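# Test circuit boards in the tester and sort them into bins

## Task

For every circuit board still in the tray or in the tester: place it flat in the tester, components facing up, so both tester pins pass through its holes and its white connector faces the lone black post inside the tester. Shut the lid until the hook catches it. Once the signal light turns green or red, free the lid by pressing down the small black tab on the hook, open it, and put the board entirely inside the bin of that same color; it may be released once its center is lower than that bin's rim. Leave boards that are already in a bin where they are. The tester must remain on its plate, turned the same way as before, and the bins and tester are loose, so do not shove them. Take any gripper you like from the tool stand, and when all boards are sorted, hang every gripper you used back in an empty slot of the stand.

## Robot and tools

Robot: two six-joint arms, left_arm and right_arm. Each ends in a tool changer with no fingers of its own. Two grippers hang in a tool stand: grip50 (50 mm max opening) and grip85 (85 mm). A tool is picked up by locking the changer onto its plate. end_effector_position is always the center of the changer face, whose z axis points away from the arm. grip50's grip point lies 180 mm out along that z axis; grip85's lies 173 mm out when closed and 13 mm closer when fully open. Both grippers close along the face's x axis.

Frames: every hand pose, velocity and target is given in that arm's own base frame. Fixed cameras and the table use the scene frame: origin on the table top midway between the arms, +z up, +x out over the table, left_arm on the +y side. The left base sits near y +0.40 m, the right near y -0.43 m.

execute_actions(actions, cameras): actions is a list of actions; each action is a list of up to 15 rows, one row per 1/30 s step, and the last row repeats to fill 15 steps. Every row is one flat list of 26 numbers in [-1, 1] covering both arms: left dx, dy, dz, rx, ry, rz, lock, grip50_position, grip50_force_limit, grip50_speed, grip85_position, grip85_force_limit, grip85_speed, then the same 13 for the right arm. dx..rz are offsets (not poses) from the arm's Hand target at the start of that action, along its base axes; 1.0 equals 0.6 m or 180 degrees, and rx, ry, rz form a single rotation vector. All rows in an action count from that same start, and each new action starts over from the updated Hand target, so repeating an offset moves further. Six zeros just re-request the current Hand target. Images come back only if actions is empty or cameras lists them.

Tool numbers: lock > 0 locks, < 0 unlocks, 0 keeps the last command. Gripper numbers only act while tool_id names that gripper and it is ready. Position +1 is fully open; -1 closes until something stops the fingers. force_limit and speed run -1 (weak/slow) to +1 (strong/fast); grip85 starts at +1 for both, which grips at 200 N or more, so for a gentle hold set grip85_force_limit -1 and grip85_speed -1 first. Repeat your previous gripper numbers to leave a tool unchanged, because 0 is a real command.

move(target or station, ...): drives each changer face in a straight line. target is either one 26-number row or a list of up to 15 rows, laid out as above; all offsets count from the Hand targets at the start of the move. speed is m/s (0.002 to 3.2, default 0.25), one value or one per target. blend (m) rounds corners in a list. stop_force (4 to 120 N) ends an arm's path when the wrist sensor feels that much resistance; zero (default true) re-zeroes first. blocking=false returns early, not allowed with stop_force. The result adds a move: line such as done, off_target, moving, held or fault, plus limits=paced or limits=held. station is left_arm.stand or right_arm.stand with slot (counted from 1 at the left seen from the fork's open side); approach=true goes to the point in front of the slot, over=true to the point straight above the seat. Go in via approach, over, seat; leave in reverse. Station moves change only that arm.

Tool handling: the face must meet the plate within about 1 mm and 1 degree, with the face's -y axis toward the fork's open side. When plate_near reads 1, send lock +1 and wait for locked 1; the gripper then closes and reopens on its own, and its readings show n/a until ready. Unlocking works only while in_stand reads 1; then wait for unlocked 1. Removing: lift 10 to 30 mm, pull out at least 110 mm along face -y, then rise.

wait(seconds 0 to 10): lets time pass holding commands. stop: brakes a running move. zoom_image(camera, region [x0,y0,x1,y1] pixels, max 504x504): closer look at cam_low, cam_left_wrist or cam_right_wrist. zero_wrist_force(arm): re-zeroes that wrist sensor. read_manual: licence text only. finished_scene(scene): ends the scene, irreversible.

Results list each arm's joint positions, torques, Hand target (last commanded pose, the base for the next offsets), end_effector_position and quat_wxyz, velocities (omitted when 'within noise'), Wrist force/torque in the face axes (a push reads as force from the surface into the arm), tool_id, locked/unlocked, plate_near, in_stand, and gripper readings. object_status: 0 moving, 1 stopped while opening, 2 stopped while closing (holding), 3 reached target or pads met. grip50 opening is about (250 - position_measured) x 0.202 mm; grip85 counts: 78 = 60 mm, 130 = 40 mm, 180 = 20 mm, 230 = closed. MOTOR HOT warns of overheating.

Avoid: contact torque at a joint's limit or about 150 N outside force stops the arm for 10 s; arms are stiff, so aim only slightly past contact and move slowly near it. Never let the arms or their tools press each other. Do not drop boards from height, knock the tester off its plate, or let anything leave the table. Keep the wrist away from its own base. Orientation commands are clipped to 32 degrees per step from the measured orientation.

Each tool is called after ">>>" as name(argument=value, ...) on one line, values as JSON.

## Session

>>> execute_actions(actions=[])

Scene clock: 0.00 s.
left_arm: end_effector_position=(+0.5305, +0.4514, +0.1687) locked=0 unlocked=1 plate_near=0 in_stand=0 unlock_refused=0 tool_id=none grip50_position_measured=n/a grip50_object_status=n/a grip85_position_measured=n/a grip85_object_status=n/a end_effector_quat_wxyz=(+0.015, +0.190, +0.893, +0.408) | right_arm: end_effector_position=(+0.6266, +0.0743, +0.3388) locked=0 unlocked=1 plate_near=0 in_stand=0 unlock_refused=0 tool_id=none grip50_position_measured=n/a grip50_object_status=n/a grip85_position_measured=n/a grip85_object_status=n/a end_effector_quat_wxyz=(+0.072, +0.376, +0.907, -0.176)
Joint positions: left_arm=[0.267 -1.21 2.346 -3.21 -0.864 -0.696] | right_arm=[-0.048 -1.566 2.085 -2.107 -1.953 -0.836]
Joint velocities: within noise
Joint torques (N m): no reading
Motor temperatures (°C): left_arm=[34 34 28 37 33 37] | right_arm=[27 32 30 34 34 32]
Wrist force (N): no reading
Wrist torque (N m): no reading
Wrist force, peak (N): no reading
Hand target: left_arm +0.5305, +0.4514, +0.1687; +0.015, +0.190, +0.893, +0.408 | right_arm +0.6266, +0.0743, +0.3388; +0.072, +0.376, +0.907, -0.176
Tool commands: left_gripper/lock=+0.0 left_gripper/grip50_position=+1.0 left_gripper/grip50_force_limit=+1.0 left_gripper/grip50_speed=+1.0 left_gripper/grip85_position=+1.0 left_gripper/grip85_force_limit=+1.0 left_gripper/grip85_speed=+1.0 right_gripper/lock=+0.0 right_gripper/grip50_position=+1.0 right_gripper/grip50_force_limit=+1.0 right_gripper/grip50_speed=+1.0 right_gripper/grip85_position=+1.0 right_gripper/grip85_force_limit=+1.0 right_gripper/grip85_speed=+1.0

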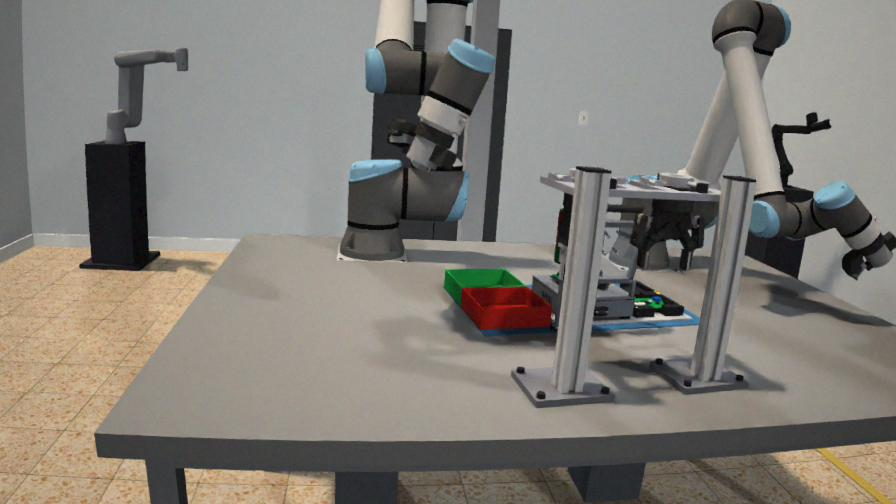

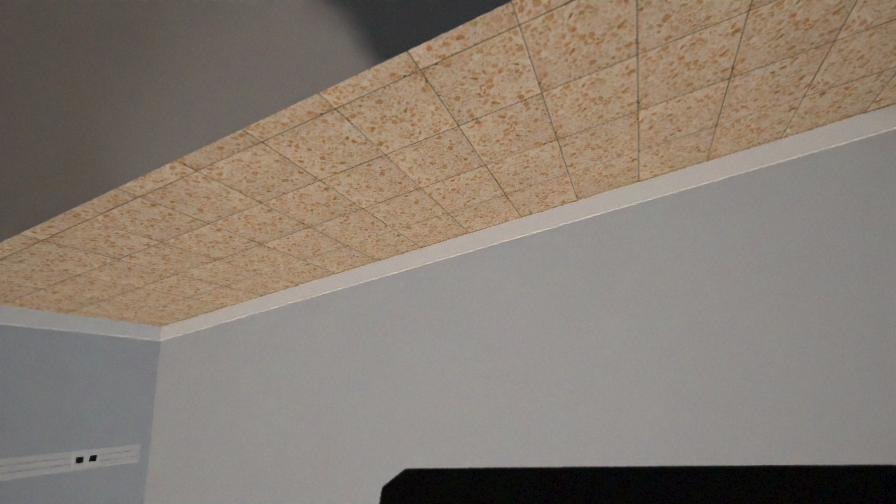

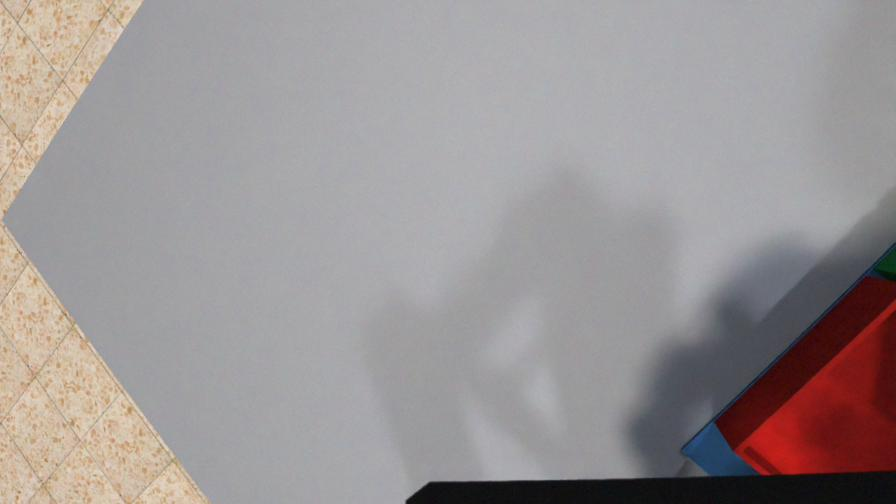

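>>> zoom_image(camera="cam_low", region=[430, 150, 770, 410])

>>> zoom_image(camera="cam_low", region=[500, 170, 720, 340])

Scaled by 1.482 from the camera's 896x504 image, which has a finer 1280x720 frame.

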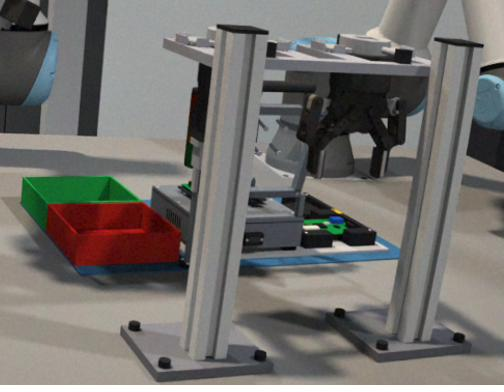

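Scaled by 2.291 from the camera's 896x504 image, which has a finer 1280x720 frame.

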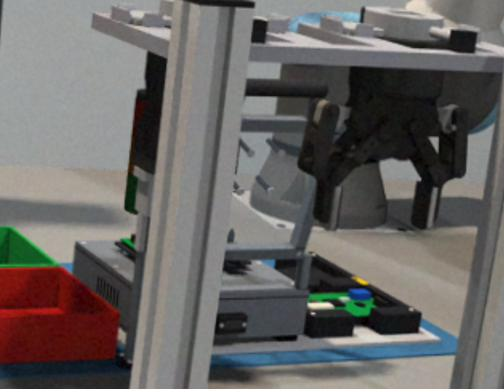

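>>> move(target=[0,0,0,0,0,0,0,1,1,1,1,1,1,-0.2143,0.5978,0.4687,0.1153,-0.0483,-0.2468,0,1,1,1,1,1,1], speed=0.4, cameras=["all"])

Scene clock: 75.37 s.
left_arm: end_effector_position=(+0.5305, +0.4514, +0.1687) locked=0 unlocked=1 plate_near=0 in_stand=0 unlock_refused=0 tool_id=none grip50_position_measured=n/a grip50_object_status=n/a grip85_position_measured=n/a grip85_object_status=n/a end_effector_quat_wxyz=(+0.015, +0.190, +0.893, +0.408) | right_arm: end_effector_position=(+0.4981, +0.4329, +0.6198) locked=0 unlocked=1 plate_near=0 in_stand=0 unlock_refused=0 tool_id=none grip50_position_measured=n/a grip50_object_status=n/a grip85_position_measured=n/a grip85_object_status=n/a end_effector_quat_wxyz=(+0.000, +0.707, +0.707, +0.000) end_effector_velocity=(+0.000, +0.000, +0.001) end_effector_angular_velocity=(+0.001, -0.002, -0.005)
Joint positions: left_arm=[0.267 -1.21 2.346 -3.21 -0.864 -0.696] | right_arm=[0.449 -1.66 1.632 -1.543 -1.571 0.449]
Joint velocities: left_arm=[within noise] | right_arm=[0 0 -0.001 -0.002 0 0.006]
Joint torques (N m): left_arm=[4.34 -65 -26.38 -4.9 2.49 0.16] | right_arm=[16.1 -59.02 -65 -8.59 1.85 1.93]
Wrist force (N): left_arm=[0.0 0.1 0.3] | right_arm=[-1.2 -0.5 0.2]
Wrist torque (N m): left_arm=[0.01 0.00 0.00] | right_arm=[0.06 0.06 0.03]
Wrist force, peak (N): left_arm=[0.1 0.0 0.7] | right_arm=[-3.3 -0.5 5.1]
Hand target: left_arm +0.5305, +0.4514, +0.1687; +0.015, +0.190, +0.893, +0.408 | right_arm +0.4980, +0.4330, +0.6200; +0.000, +0.707, +0.707, +0.000
Off the commanded pose: left_arm 0.000 m, 0 deg | right_arm 0.000 m, 0 deg.
move: done
camera_calibration:
cam_right_wrist: T_world_to_cam=[[-0.0156678, 0.999839, -0.00874862, -0.407279], [0.934434, 0.0177552, 0.355694, -0.642316], [0.355792, -0.00260206, -0.934561, 0.446602], [0, 0, 0, 1]] pos_world=[0.434923, 0.41978, 0.642282]

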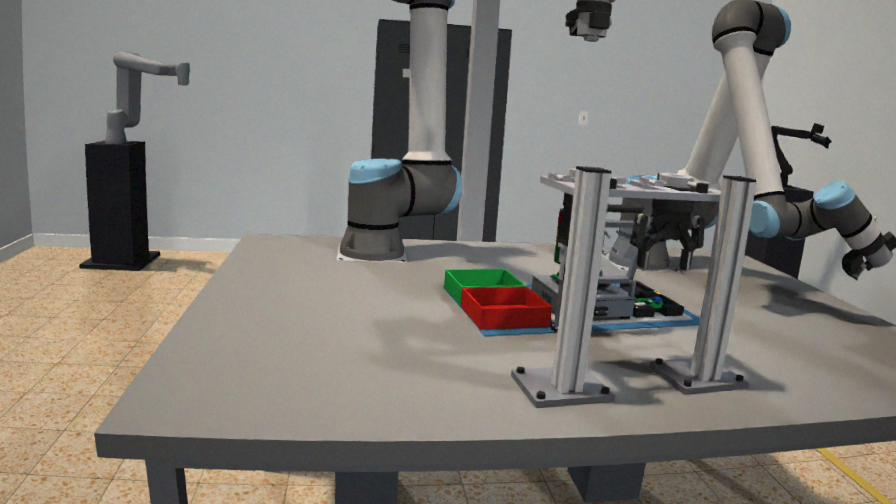

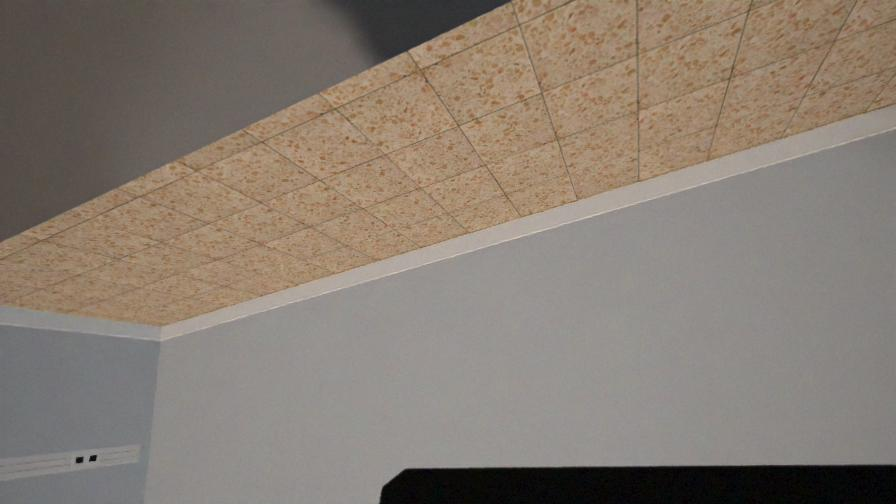

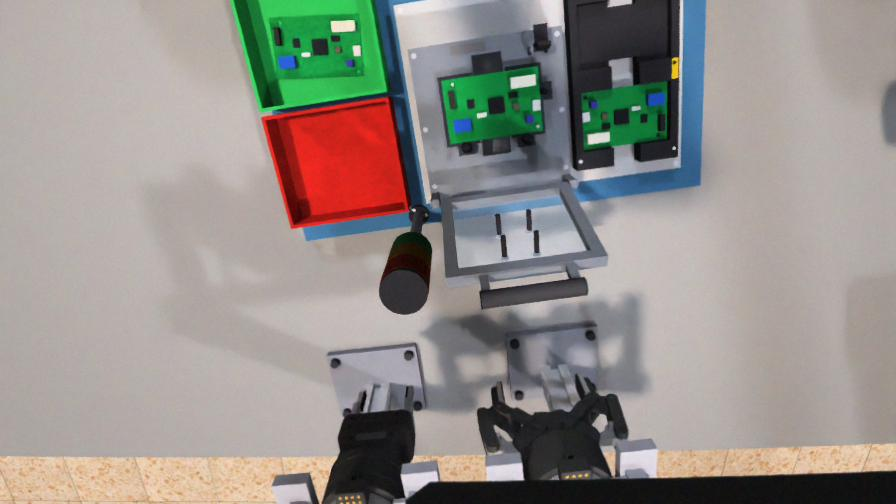

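>>> zoom_image(camera="cam_right_wrist", region=[380, 0, 710, 200])

>>> zoom_image(camera="cam_right_wrist", region=[400, 0, 600, 200])

>>> zoom_image(camera="cam_right_wrist", region=[260, 300, 680, 504])

Scaled by 1.527 from the camera's 896x504 image, which has a finer 1280x720 frame.

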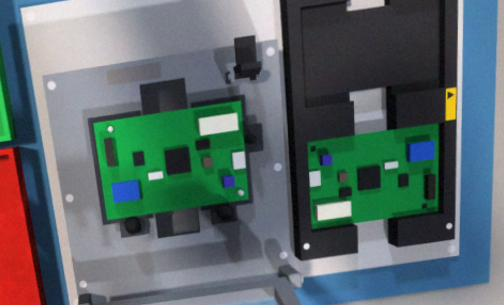

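Scaled by 2.520 from the camera's 896x504 image, which has a finer 1280x720 frame.

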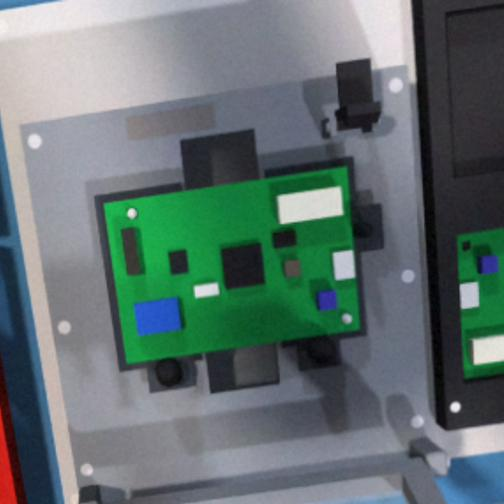

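Scaled by 1.200 from the camera's 896x504 image, which has a finer 1280x720 frame.

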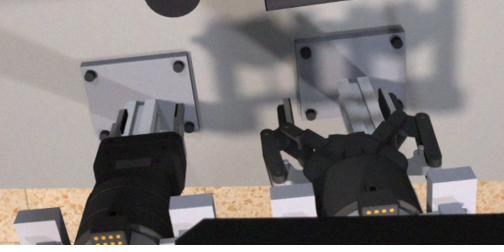

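>>> move(target=[0,0,0,0,0,0,0,1,1,1,1,1,1,-0.1633,0.0617,-0.3667,0,0,0,0,1,1,1,1,1,1], speed=0.4, cameras=["cam_right_wrist"])

>>> zoom_image(camera="cam_right_wrist", region=[330, 60, 630, 260])

>>> zoom_image(camera="cam_right_wrist", region=[330, 230, 700, 480])

>>> zoom_image(camera="cam_right_wrist", region=[560, 0, 800, 230])

Scene clock: 171.37 s.
left_arm: end_effector_position=(+0.5305, +0.4514, +0.1687) locked=0 unlocked=1 plate_near=0 in_stand=0 unlock_refused=0 tool_id=none grip50_position_measured=n/a grip50_object_status=n/a grip85_position_measured=n/a grip85_object_status=n/a end_effector_quat_wxyz=(+0.015, +0.190, +0.893, +0.408) | right_arm: end_effector_position=(+0.4000, +0.4701, +0.4000) locked=0 unlocked=1 plate_near=0 in_stand=0 unlock_refused=0 tool_id=none grip50_position_measured=n/a grip50_object_status=n/a grip85_position_measured=n/a grip85_object_status=n/a end_effector_quat_wxyz=(+0.000, +0.707, +0.707, +0.000)
Joint positions: left_arm=[0.267 -1.21 2.346 -3.21 -0.864 -0.696] | right_arm=[0.58 -1.672 2.035 -1.934 -1.571 0.58]
Joint torques (N m): left_arm=[5.75 -68.06 -25.7 -4.82 2.85 0.06] | right_arm=[-7.4 -52.38 -43.44 -7.92 -3.18 0.4]
Wrist force (N): left_arm=[-0.1 0.1 0.3] | right_arm=[-1.0 -0.5 0.5]
Wrist torque (N m): left_arm=[0.01 0.01 0.00] | right_arm=[0.09 0.06 0.15]
Wrist force, peak (N): left_arm=[0.2 0.1 0.6] | right_arm=[0.1 -3.2 5.8]
Hand target: left_arm +0.5305, +0.4514, +0.1687; +0.015, +0.190, +0.893, +0.408 | right_arm +0.4000, +0.4700, +0.4000; +0.000, +0.707, +0.707, +0.000
Off the commanded pose: left_arm 0.000 m, 0 deg | right_arm 0.000 m, 0 deg.
move: done
camera_calibration:
cam_right_wrist: T_world_to_cam=[[-0.0157701, 0.99984, -0.0084702, -0.447915], [0.934365, 0.0177522, 0.355875, -0.473176], [0.355968, -0.00230207, -0.934495, 0.27596], [0, 0, 0, 1]] pos_world=[0.336823, 0.456878, 0.422481]
Images, in order (width x height): cam_right_wrist 896x504.

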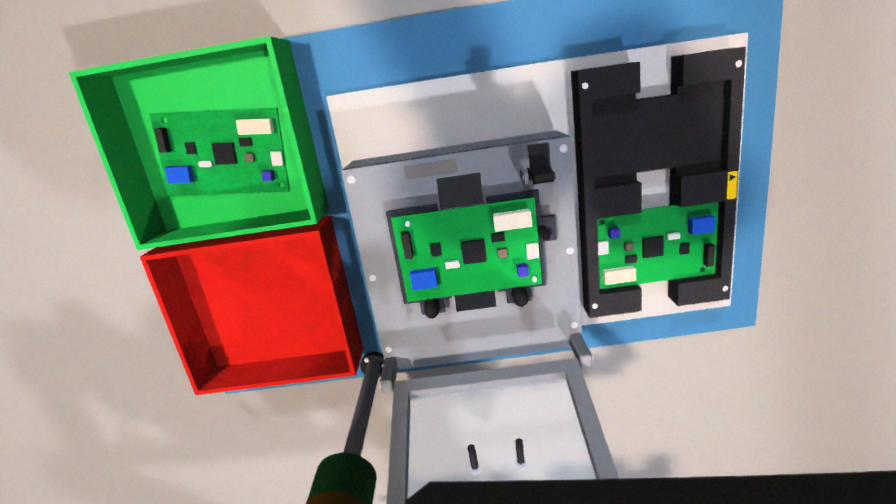

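Scaled by 1.680 from the camera's 896x504 image, which has a finer 1280x720 frame.

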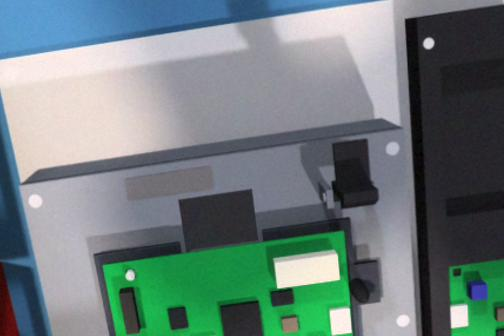

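Scaled by 1.362 from the camera's 896x504 image, which has a finer 1280x720 frame.

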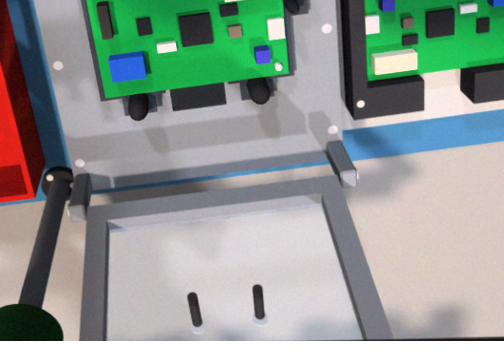

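Scaled by 2.100 from the camera's 896x504 image, which has a finer 1280x720 frame.

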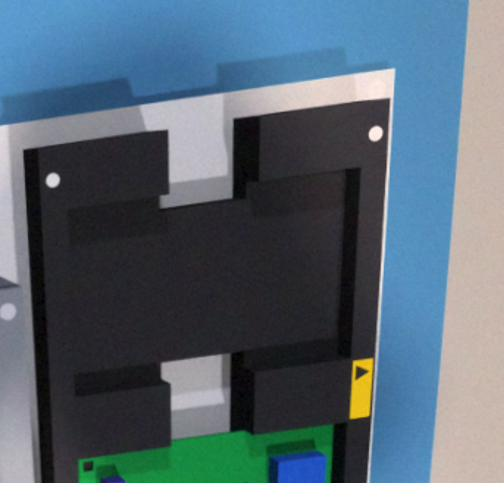

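>>> move(target=[0,0,0,0,0,0,0,1,1,1,1,1,1,-0.2067,0.0917,-0.1583,0,-0.2222,0,0,1,1,1,1,1,1], speed=0.4, cameras=["cam_right_wrist"])

>>> zoom_image(camera="cam_right_wrist", region=[300, 150, 640, 360])

>>> zoom_image(camera="cam_right_wrist", region=[420, 200, 560, 290])

Scene clock: 224.13 s.
left_arm: end_effector_position=(+0.5305, +0.4514, +0.1687) locked=0 unlocked=1 plate_near=0 in_stand=0 unlock_refused=0 tool_id=none grip50_position_measured=n/a grip50_object_status=n/a grip85_position_measured=n/a grip85_object_status=n/a end_effector_quat_wxyz=(+0.015, +0.190, +0.893, +0.408) | right_arm: end_effector_position=(+0.2760, +0.5251, +0.3050) locked=0 unlocked=1 plate_near=0 in_stand=0 unlock_refused=0 tool_id=none grip50_position_measured=n/a grip50_object_status=n/a grip85_position_measured=n/a grip85_object_status=n/a end_effector_quat_wxyz=(+0.242, +0.665, +0.664, +0.242)
Joint positions: left_arm=[0.267 -1.21 2.346 -3.21 -0.864 -0.696] | right_arm=[0.959 -1.57 2.338 -2.788 -2.125 0.83]
Joint torques (N m): left_arm=[7.81 -70.77 -24.71 -4.91 3.65 0.06] | right_arm=[14.79 -29.04 -41.02 -9.71 -4.21 1.31]
Wrist force (N): left_arm=[-0.3 -0.1 0.2] | right_arm=[-0.8 -1.5 -1.0]
Wrist torque (N m): left_arm=[-0.01 0.03 0.00] | right_arm=[0.15 0.21 0.27]
Wrist force, peak (N): left_arm=[0.0 -0.2 0.7] | right_arm=[0.1 -5.3 -0.9]
Hand target: left_arm +0.5305, +0.4514, +0.1687; +0.015, +0.190, +0.893, +0.408 | right_arm +0.2760, +0.5251, +0.3050; +0.242, +0.665, +0.664, +0.242
Off the commanded pose: left_arm 0.000 m, 0 deg | right_arm 0.000 m, 0 deg.
move: done
camera_calibration:
cam_right_wrist: T_world_to_cam=[[-0.00658761, 0.999842, -0.016538, -0.505736], [0.48707, 0.0176522, 0.873185, -0.358759], [0.873338, -0.00230298, -0.487109, -0.0478317], [0, 0, 0, 1]] pos_world=[0.213182, 0.511878, 0.281599]
Images, in order (width x height): cam_right_wrist 896x504.

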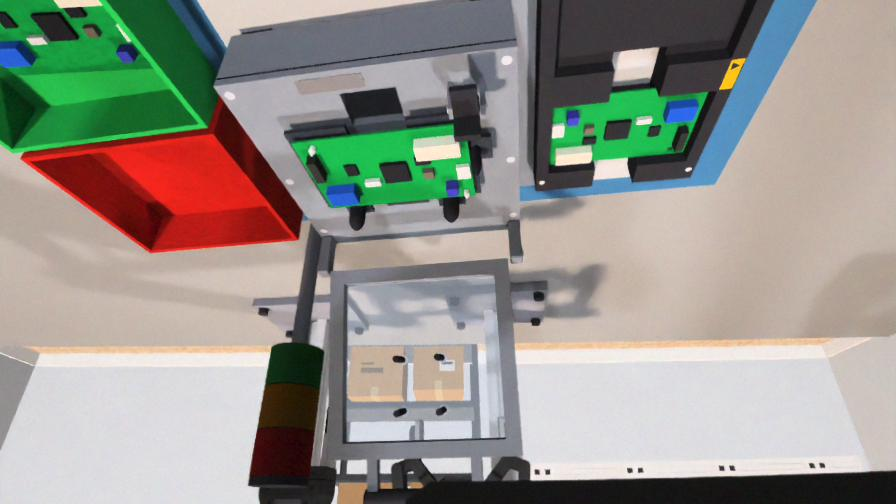

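Scaled by 1.482 from the camera's 896x504 image, which has a finer 1280x720 frame.

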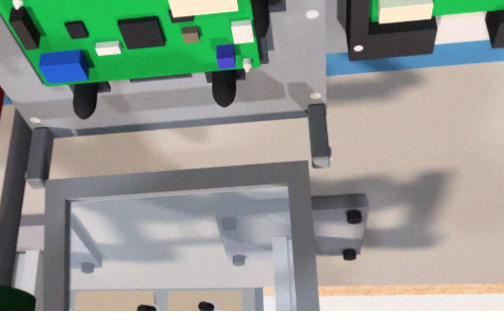

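Scaled by 3.600 from the camera's 896x504 image, which has a finer 1280x720 frame.

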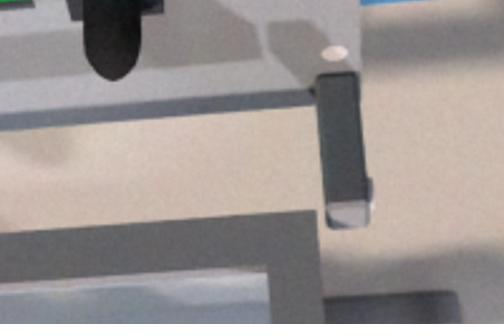

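>>> zoom_image(camera="cam_right_wrist", region=[270, 60, 530, 240])

>>> zoom_image(camera="cam_right_wrist", region=[410, 60, 530, 230])

>>> zoom_image(camera="cam_right_wrist", region=[230, 240, 560, 504])

Scaled by 1.938 from the camera's 896x504 image, which has a finer 1280x720 frame.

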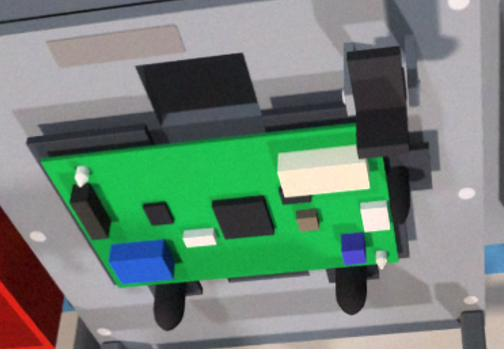

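Scaled by 2.965 from the camera's 896x504 image, which has a finer 1280x720 frame.

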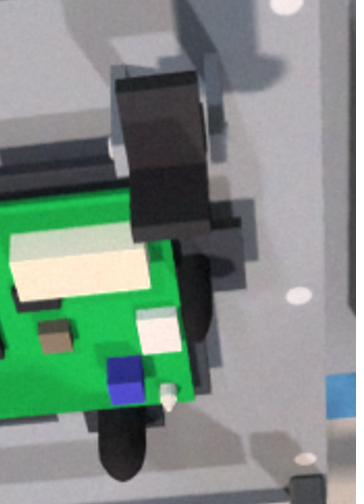

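Scaled by 1.527 from the camera's 896x504 image, which has a finer 1280x720 frame.

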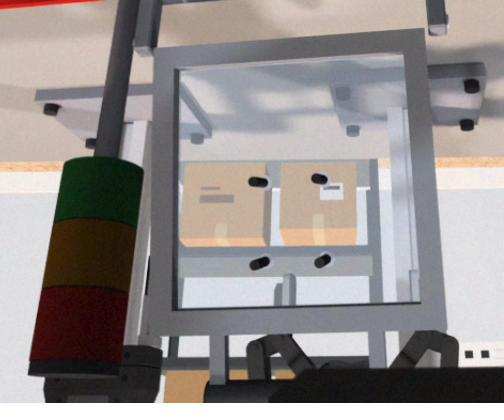

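>>> move(target=[0,0,0,0,0,0,0,1,1,1,1,1,1,0.3,-0.02,0.2583,0,0.2222,0,0,1,1,1,1,1,1], speed=0.5)

>>> move(station="right_arm.stand", slot=1, approach=true, speed=0.25, cameras=["cam_low","cam_right_wrist"])

>>> zoom_image(camera="cam_right_wrist", region=[250, 250, 750, 504])

>>> zoom_image(camera="cam_low", region=[520, 120, 760, 300])

Scene clock: 321.67 s.
left_arm: end_effector_position=(+0.5305, +0.4514, +0.1687) locked=0 unlocked=1 plate_near=0 in_stand=0 unlock_refused=0 tool_id=none grip50_position_measured=n/a grip50_object_status=n/a grip85_position_measured=n/a grip85_object_status=n/a end_effector_quat_wxyz=(+0.015, +0.190, +0.893, +0.408) | right_arm: end_effector_position=(+0.4560, +0.5131, +0.4599) locked=0 unlocked=1 plate_near=0 in_stand=0 unlock_refused=0 tool_id=none grip50_position_measured=n/a grip50_object_status=n/a grip85_position_measured=n/a grip85_object_status=n/a end_effector_quat_wxyz=(+0.000, +0.707, +0.707, +0.000)
Joint positions: left_arm=[0.267 -1.21 2.346 -3.21 -0.864 -0.696] | right_arm=[0.588 -1.585 1.843 -1.83 -1.571 0.589]
Joint torques (N m): left_arm=[9.22 -71.39 -24.25 -4.82 3.73 -0.06] | right_arm=[-5.9 -44.71 -61.42 -0.99 1.71 -2.06]
Wrist force (N): left_arm=[-0.1 0.0 0.4] | right_arm=[-0.7 -0.2 -0.7]
Wrist torque (N m): left_arm=[0.00 0.01 0.00] | right_arm=[0.10 0.05 -0.01]
Wrist force, peak (N): left_arm=[0.1 0.2 0.6] | right_arm=[-0.5 -6.8 -0.2]
Hand target: left_arm +0.5305, +0.4514, +0.1687; +0.015, +0.190, +0.893, +0.408 | right_arm +0.4560, +0.5131, +0.4600; +0.000, +0.707, +0.707, +0.000
Off the commanded pose: left_arm 0.000 m, 0 deg | right_arm 0.000 m, 0 deg.
move: done

Scene clock: 322.90 s.
left_arm: end_effector_position=(+0.5305, +0.4514, +0.1687) locked=0 unlocked=1 plate_near=0 in_stand=0 unlock_refused=0 tool_id=none grip50_position_measured=n/a grip50_object_status=n/a grip85_position_measured=n/a grip85_object_status=n/a end_effector_quat_wxyz=(+0.015, +0.190, +0.893, +0.408) | right_arm: end_effector_position=(+0.6303, +0.5108, +0.3822) locked=0 unlocked=1 plate_near=0 in_stand=0 unlock_refused=0 tool_id=none grip50_position_measured=n/a grip50_object_status=n/a grip85_position_measured=n/a grip85_object_status=n/a end_effector_quat_wxyz=(+0.000, +0.666, +0.746, +0.000)
Joint positions: left_arm=[0.267 -1.21 2.346 -3.21 -0.864 -0.696] | right_arm=[0.465 -1.34 1.713 -1.944 -1.571 0.352]
Joint torques (N m): left_arm=[10.34 -70.71 -23.9 -4.88 3.78 0.17] | right_arm=[9.71 -59.88 -53.62 -1.11 2.19 -1.86]
Wrist force (N): left_arm=[-0.1 0.1 0.4] | right_arm=[-0.8 -0.2 -0.2]
Wrist torque (N m): left_arm=[0.01 0.01 0.00] | right_arm=[0.08 0.05 -0.02]
Wrist force, peak (N): left_arm=[-0.2 0.1 0.6] | right_arm=[-0.4 -5.9 -1.8]
Hand target: left_arm +0.5305, +0.4514, +0.1687; +0.015, +0.190, +0.893, +0.408 | right_arm +0.6303, +0.5109, +0.3822; +0.000, +0.666, +0.746, +0.000
Tool commands: left_gripper/lock=+0.0 left_gripper/grip50_position=+1.0 left_gripper/grip50_force_limit=+1.0 left_gripper/grip50_speed=+1.0 left_gripper/grip85_position=+1.0 left_gripper/grip85_force_limit=+1.0 left_gripper/grip85_speed=+1.0 right_gripper/lock=+0.0 right_gripper/grip50_position=+1.0 right_gripper/grip50_force_limit=+1.0 right_gripper/grip50_speed=+1.0 right_gripper/grip85_position=+1.0 right_gripper/grip85_force_limit=+1.0 right_gripper/grip85_speed=+1.0
Off the commanded pose: right_arm 0.000 m, 0 deg.
move: done; to station right_arm.stand, slot 1, approach point
camera_calibration:
cam_right_wrist: T_world_to_cam=[[-0.129038, 0.991607, -0.00800772, -0.409785], [0.926149, 0.123398, 0.356401, -0.731724], [0.354398, 0.0385728, -0.934299, 0.157523], [0, 0, 0, 1]] pos_world=[0.568982, 0.490563, 0.404679]
Images, in order (width x height): cam_low 896x504, cam_right_wrist 896x504.

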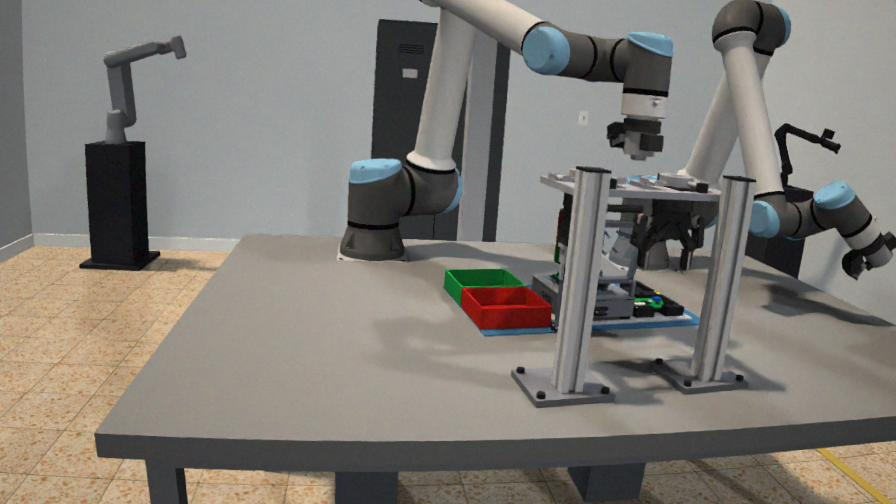

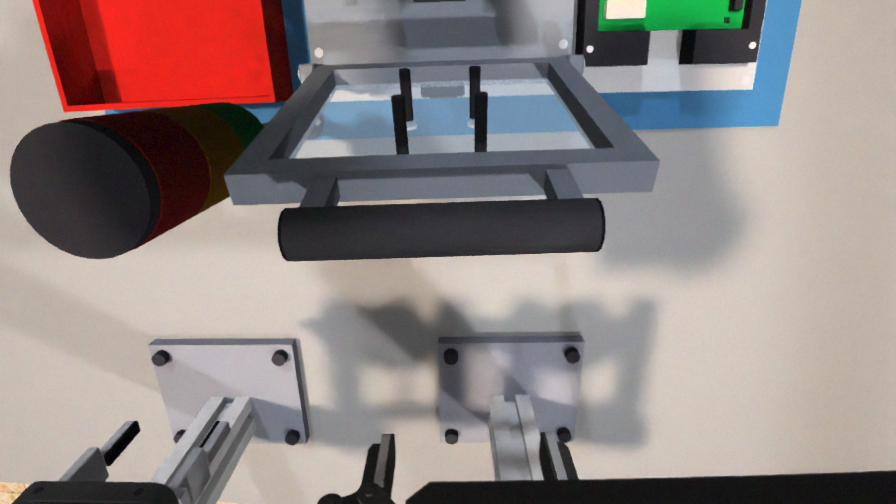

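Scaled by 1.008 from the camera's 896x504 image, which has a finer 1280x720 frame.

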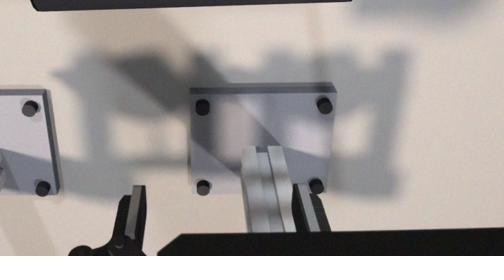

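Scaled by 2.100 from the camera's 896x504 image, which has a finer 1280x720 frame.

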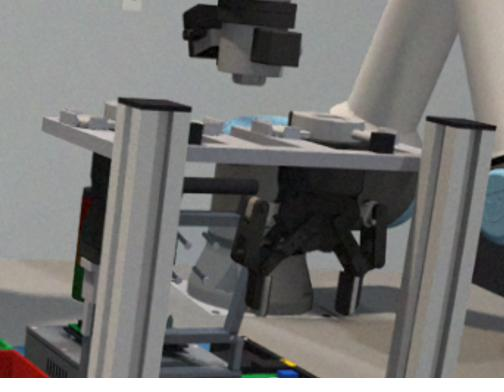

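>>> move(station="right_arm.stand", slot=1, over=true, speed=0.2, cameras=["cam_low","cam_right_wrist"])

>>> zoom_image(camera="cam_right_wrist", region=[250, 250, 750, 504])

>>> zoom_image(camera="cam_low", region=[600, 100, 760, 200])

Scene clock: 406.63 s.
left_arm: end_effector_position=(+0.5305, +0.4514, +0.1687) locked=0 unlocked=1 plate_near=0 in_stand=0 unlock_refused=0 tool_id=none grip50_position_measured=n/a grip50_object_status=n/a grip85_position_measured=n/a grip85_object_status=n/a end_effector_quat_wxyz=(+0.015, +0.190, +0.893, +0.408) | right_arm: end_effector_position=(+0.7693, +0.5268, +0.3823) locked=0 unlocked=1 plate_near=0 in_stand=0 unlock_refused=0 tool_id=none grip50_position_measured=n/a grip50_object_status=n/a grip85_position_measured=n/a grip85_object_status=n/a end_effector_quat_wxyz=(+0.000, +0.666, +0.746, +0.000)
Joint positions: left_arm=[0.267 -1.21 2.346 -3.21 -0.864 -0.696] | right_arm=[0.413 -1.15 1.453 -1.874 -1.571 0.299]
Joint torques (N m): left_arm=[8.51 -70.3 -23.35 -4.8 3.72 0.12] | right_arm=[18.33 -79.72 -64.29 -8.77 1.31 1.27]
Wrist force (N): left_arm=[0.1 -0.2 0.1] | right_arm=[-1.1 -0.4 0.4]
Wrist torque (N m): left_arm=[-0.01 -0.01 0.00] | right_arm=[0.05 0.08 0.06]
Wrist force, peak (N): left_arm=[-0.5 0.1 0.3] | right_arm=[-1.7 4.3 0.1]
Hand target: left_arm +0.5305, +0.4514, +0.1687; +0.015, +0.190, +0.893, +0.408 | right_arm +0.7693, +0.5269, +0.3824; +0.000, +0.666, +0.746, +0.000
Tool commands: left_gripper/lock=+0.0 left_gripper/grip50_position=+1.0 left_gripper/grip50_force_limit=+1.0 left_gripper/grip50_speed=+1.0 left_gripper/grip85_position=+1.0 left_gripper/grip85_force_limit=+1.0 left_gripper/grip85_speed=+1.0 right_gripper/lock=+0.0 right_gripper/grip50_position=+1.0 right_gripper/grip50_force_limit=+1.0 right_gripper/grip50_speed=+1.0 right_gripper/grip85_position=+1.0 right_gripper/grip85_force_limit=+1.0 right_gripper/grip85_speed=+1.0
Off the commanded pose: right_arm 0.000 m, 0 deg.
move: done; to station right_arm.stand, slot 1, over the seat
camera_calibration:
cam_right_wrist: T_world_to_cam=[[-0.129183, 0.991587, -0.00815404, -0.407443], [0.926161, 0.123589, 0.356302, -0.862488], [0.354312, 0.0384762, -0.934335, 0.107773], [0, 0, 0, 1]] pos_world=[0.707983, 0.506463, 0.40468]
Images, in order (width x height): cam_low 896x504, cam_right_wrist 896x504.

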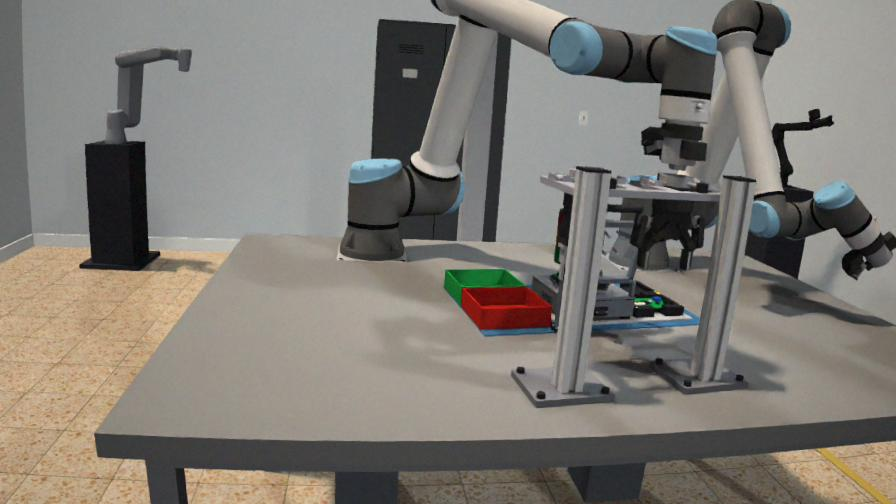

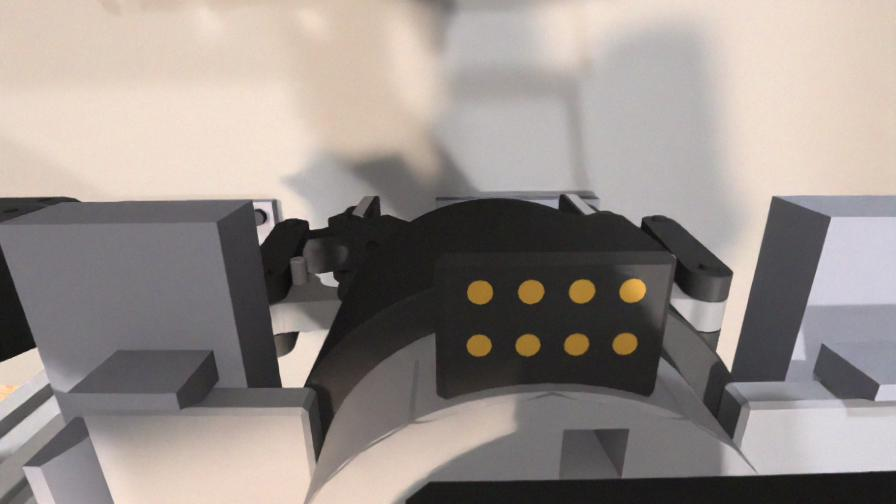

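Scaled by 1.008 from the camera's 896x504 image, which has a finer 1280x720 frame.

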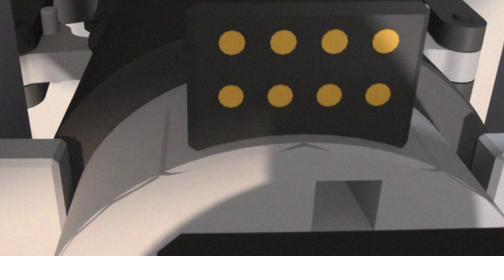

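Scaled by 3.150 from the camera's 896x504 image, which has a finer 1280x720 frame.

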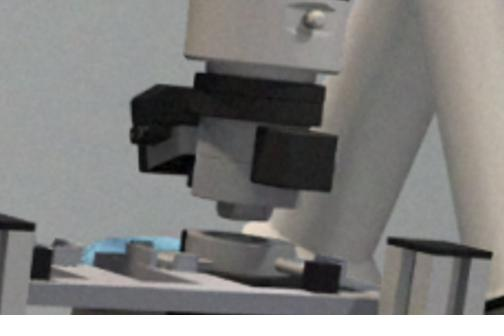

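>>> move(station="right_arm.stand", slot=1, speed=0.03, stop_force=25, cameras=["cam_right_wrist"])

Scene clock: 441.60 s.
left_arm: end_effector_position=(+0.5305, +0.4514, +0.1687) locked=0 unlocked=1 plate_near=0 in_stand=0 unlock_refused=0 tool_id=none grip50_position_measured=n/a grip50_object_status=n/a grip85_position_measured=n/a grip85_object_status=n/a end_effector_quat_wxyz=(+0.015, +0.190, +0.893, +0.408) | right_arm: end_effector_position=(+0.7693, +0.5269, +0.3603) locked=0 unlocked=1 plate_near=1 in_stand=1 unlock_refused=0 tool_id=none grip50_position_measured=n/a grip50_object_status=n/a grip85_position_measured=n/a grip85_object_status=n/a end_effector_quat_wxyz=(+0.000, +0.666, +0.746, +0.000)
Joint positions: left_arm=[0.267 -1.21 2.346 -3.21 -0.864 -0.696] | right_arm=[0.413 -1.138 1.476 -1.91 -1.571 0.299]
Joint torques (N m): left_arm=[10.3 -70.68 -22.86 -4.8 3.91 0.06] | right_arm=[12.56 -84.32 -44.97 1.59 -0.46 1.21]
Wrist force (N): left_arm=[-0.1 0.0 0.5] | right_arm=[0.1 3.5 -21.0]
Wrist torque (N m): left_arm=[0.00 0.00 0.00] | right_arm=[0.61 -0.19 0.06]
Wrist force, peak (N): left_arm=[0.0 0.4 0.6] | right_arm=[-2.1 -3.7 -24.1]
Hand target: left_arm +0.5305, +0.4514, +0.1687; +0.015, +0.190, +0.893, +0.408 | right_arm +0.7693, +0.5269, +0.3604; +0.000, +0.666, +0.746, +0.000
Tool commands: left_gripper/lock=+0.0 left_gripper/grip50_position=+1.0 left_gripper/grip50_force_limit=+1.0 left_gripper/grip50_speed=+1.0 left_gripper/grip85_position=+1.0 left_gripper/grip85_force_limit=+1.0 left_gripper/grip85_speed=+1.0 right_gripper/lock=+0.0 right_gripper/grip50_position=+1.0 right_gripper/grip50_force_limit=+1.0 right_gripper/grip50_speed=+1.0 right_gripper/grip85_position=+1.0 right_gripper/grip85_force_limit=+1.0 right_gripper/grip85_speed=+1.0
Off the commanded pose: right_arm 0.000 m, 0 deg.
move: done; to station right_arm.stand, slot 1
camera_calibration:
cam_right_wrist: T_world_to_cam=[[-0.129311, 0.991571, -0.00812383, -0.407733], [0.926077, 0.12369, 0.356486, -0.854771], [0.354486, 0.0385742, -0.934265, 0.0871033], [0, 0, 0, 1]] pos_world=[0.707983, 0.506663, 0.382779]
Images, in order (width x height): cam_right_wrist 896x504.

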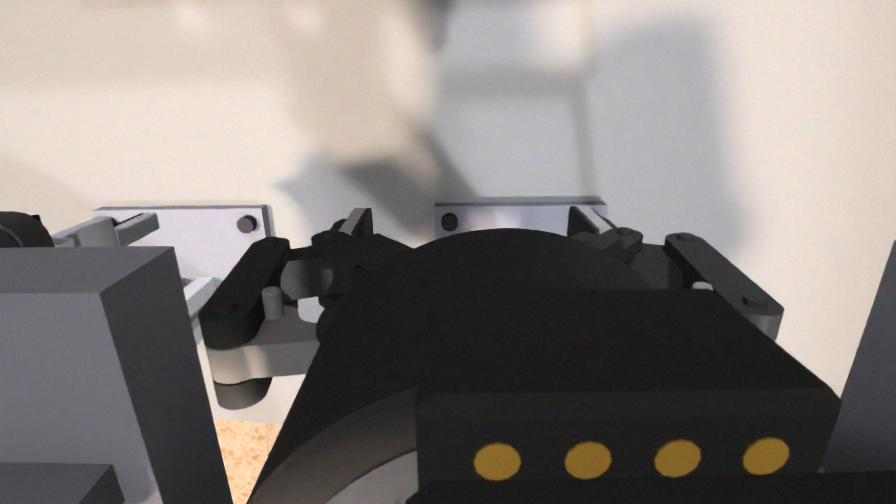

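>>> move(target=[0,0,0,0,0,0,0,1,1,1,1,1,1,0,0,0,0,0,0,1,1,1,1,1,-1,-1])

>>> wait(seconds=1)

Scene clock: 450.33 s.
left_arm: end_effector_position=(+0.5305, +0.4514, +0.1687) locked=0 unlocked=1 plate_near=0 in_stand=0 unlock_refused=0 tool_id=none grip50_position_measured=n/a grip50_object_status=n/a grip85_position_measured=n/a grip85_object_status=n/a end_effector_quat_wxyz=(+0.015, +0.190, +0.893, +0.408) | right_arm: end_effector_position=(+0.7693, +0.5269, +0.3604) locked=0 unlocked=0 plate_near=1 in_stand=1 unlock_refused=0 tool_id=none grip50_position_measured=n/a grip50_object_status=n/a grip85_position_measured=n/a grip85_object_status=n/a end_effector_quat_wxyz=(+0.000, +0.666, +0.746, +0.000)
Joint positions: left_arm=[0.267 -1.21 2.346 -3.21 -0.864 -0.696] | right_arm=[0.413 -1.138 1.476 -1.91 -1.571 0.299]
Joint torques (N m): left_arm=[8.65 -70.64 -22.33 -4.74 3.73 0.07] | right_arm=[-3.37 -87.68 -47.73 1.6 -2.01 -1.69]
Wrist force (N): left_arm=[0.0 0.1 0.4] | right_arm=[0.5 3.3 -20.8]
Wrist torque (N m): left_arm=[0.01 0.00 -0.01] | right_arm=[0.58 -0.20 0.06]
Wrist force, peak (N): left_arm=[-0.2 0.4 0.5] | right_arm=[0.2 3.4 -21.0]
Hand target: left_arm +0.5305, +0.4514, +0.1687; +0.015, +0.190, +0.893, +0.408 | right_arm +0.7693, +0.5269, +0.3604; +0.000, +0.666, +0.746, +0.000
Tool commands: left_gripper/lock=+0.0 left_gripper/grip50_position=+1.0 left_gripper/grip50_force_limit=+1.0 left_gripper/grip50_speed=+1.0 left_gripper/grip85_position=+1.0 left_gripper/grip85_force_limit=+1.0 left_gripper/grip85_speed=+1.0 right_gripper/lock=+0.0 right_gripper/grip50_position=+1.0 right_gripper/grip50_force_limit=+1.0 right_gripper/grip50_speed=+1.0 right_gripper/grip85_position=+1.0 right_gripper/grip85_force_limit=-1.0 right_gripper/grip85_speed=-1.0
Off the commanded pose: left_arm 0.000 m, 0 deg | right_arm 0.000 m, 0 deg.
move: done

Scene clock: 451.33 s.
left_arm: end_effector_position=(+0.5305, +0.4514, +0.1687) locked=0 unlocked=1 plate_near=0 in_stand=0 unlock_refused=0 tool_id=none grip50_position_measured=n/a grip50_object_status=n/a grip85_position_measured=n/a grip85_object_status=n/a end_effector_quat_wxyz=(+0.015, +0.190, +0.893, +0.408) | right_arm: end_effector_position=(+0.7693, +0.5269, +0.3604) locked=1 unlocked=0 plate_near=1 in_stand=1 unlock_refused=0 tool_id=grip85 grip50_position_measured=n/a grip50_object_status=n/a grip85_position_measured=n/a grip85_object_status=n/a end_effector_quat_wxyz=(+0.000, +0.666, +0.746, +0.000)
Joint positions: left_arm=[0.267 -1.21 2.346 -3.21 -0.864 -0.696] | right_arm=[0.413 -1.138 1.476 -1.91 -1.571 0.299]
Joint torques (N m): left_arm=[9.71 -70.26 -21.8 -4.86 3.88 -0.04] | right_arm=[-8.84 -79.57 -37.91 -2.89 -1.75 -1.88]
Wrist force (N): left_arm=[-0.1 0.2 0.4] | right_arm=[0.3 1.2 -27.7]
Wrist torque (N m): left_arm=[0.02 0.01 0.00] | right_arm=[0.52 -0.08 0.08]
Wrist force, peak (N): left_arm=[-0.3 -0.1 0.5] | right_arm=[0.0 1.2 -30.5]
Hand target: left_arm +0.5305, +0.4514, +0.1687; +0.015, +0.190, +0.893, +0.408 | right_arm +0.7693, +0.5269, +0.3604; +0.000, +0.666, +0.746, +0.000
Tool commands: left_gripper/lock=+0.0 left_gripper/grip50_position=+1.0 left_gripper/grip50_force_limit=+1.0 left_gripper/grip50_speed=+1.0 left_gripper/grip85_position=+1.0 left_gripper/grip85_force_limit=+1.0 left_gripper/grip85_speed=+1.0 right_gripper/lock=+0.0 right_gripper/grip50_position=+1.0 right_gripper/grip50_force_limit=+1.0 right_gripper/grip50_speed=+1.0 right_gripper/grip85_position=+1.0 right_gripper/grip85_force_limit=-1.0 right_gripper/grip85_speed=-1.0
Off the commanded pose: left_arm 0.000 m, 0 deg | right_arm 0.000 m, 0 deg.
wait: 1.00 s; at rest by 0.20 s

>>> move(target=[[0,0,0,0,0,0,0,1,1,1,1,1,1,0,0,0.0417,0,0,0,0,1,1,1,1,-1,-1],[0,0,0,0,0,0,0,1,1,1,1,1,1,-0.1722,-0.0196,0.0417,0,0,0,0,1,1,1,1,-1,-1],[0,0,0,0,0,0,0,1,1,1,1,1,1,-0.1722,-0.0196,0.3,0,0,0,0,1,1,1,1,-1,-1]], speed=[0.08,0.12,0.25], cameras=["cam_low","cam_right_wrist"])

Scene clock: 485.33 s.
left_arm: end_effector_position=(+0.5305, +0.4514, +0.1687) locked=0 unlocked=1 plate_near=0 in_stand=0 unlock_refused=0 tool_id=none grip50_position_measured=n/a grip50_object_status=n/a grip85_position_measured=n/a grip85_object_status=n/a end_effector_quat_wxyz=(+0.015, +0.190, +0.893, +0.408) | right_arm: end_effector_position=(+0.6660, +0.5151, +0.5402) locked=1 unlocked=0 plate_near=1 in_stand=0 unlock_refused=0 tool_id=grip85 grip50_position_measured=n/a grip50_object_status=n/a grip85_position_measured=3 grip85_object_status=3 end_effector_quat_wxyz=(+0.000, +0.666, +0.746, +0.000)
Joint positions: left_arm=[0.267 -1.21 2.346 -3.21 -0.864 -0.696] | right_arm=[0.45 -1.349 1.439 -1.661 -1.571 0.337]
Joint torques (N m): left_arm=[9.74 -70.56 -20.91 -4.86 3.79 -0.15] | right_arm=[-11.49 -79.06 -72.13 -3.67 0.71 -0.75]
Wrist force (N): left_arm=[-0.2 0.2 0.3] | right_arm=[-0.8 -0.7 0.1]
Wrist torque (N m): left_arm=[0.02 0.01 0.00] | right_arm=[0.03 0.07 0.05]
Wrist force, peak (N): left_arm=[0.0 -0.1 0.7] | right_arm=[0.3 1.7 -28.8]
Hand target: left_arm +0.5305, +0.4514, +0.1687; +0.015, +0.190, +0.893, +0.408 | right_arm +0.6660, +0.5152, +0.5404; +0.000, +0.666, +0.746, +0.000
Off the commanded pose: left_arm 0.000 m, 0 deg | right_arm 0.000 m, 0 deg.
move: done
camera_calibration:
cam_right_wrist: T_world_to_cam=[[-0.129311, 0.991571, -0.00812383, -0.407928], [0.926077, 0.12369, 0.356486, -0.82178], [0.354486, 0.0385742, -0.934265, 0.292251], [0, 0, 0, 1]] pos_world=[0.604683, 0.494863, 0.562679]
Images, in order (width x height): cam_low 896x504, cam_right_wrist 896x504.

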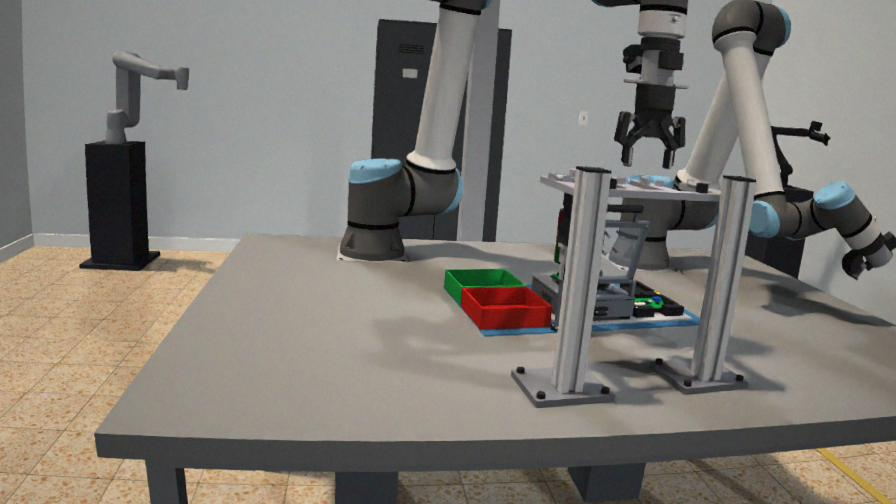

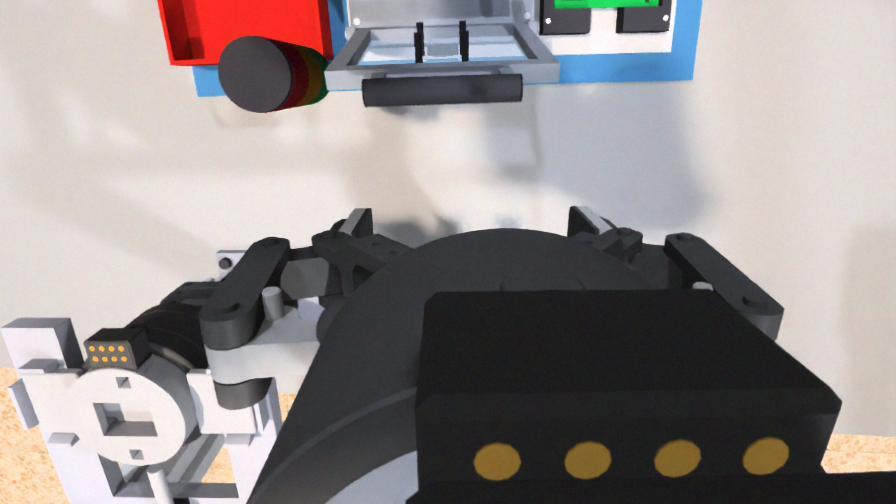

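>>> zoom_image(camera="cam_low", region=[540, 190, 660, 330])

>>> zoom_image(camera="cam_right_wrist", region=[200, 0, 600, 130])

Scaled by 3.600 from the camera's 896x504 image, which has a finer 1280x720 frame.

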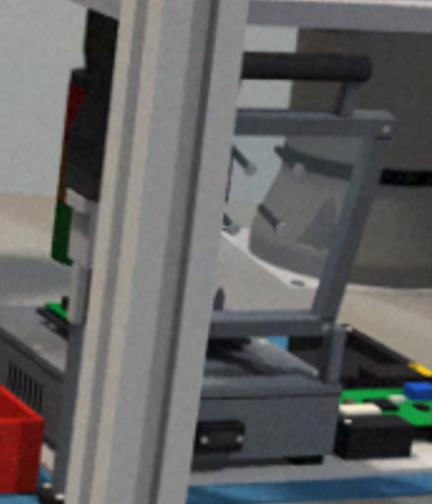

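Scaled by 1.260 from the camera's 896x504 image, which has a finer 1280x720 frame.

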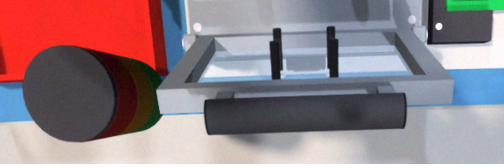

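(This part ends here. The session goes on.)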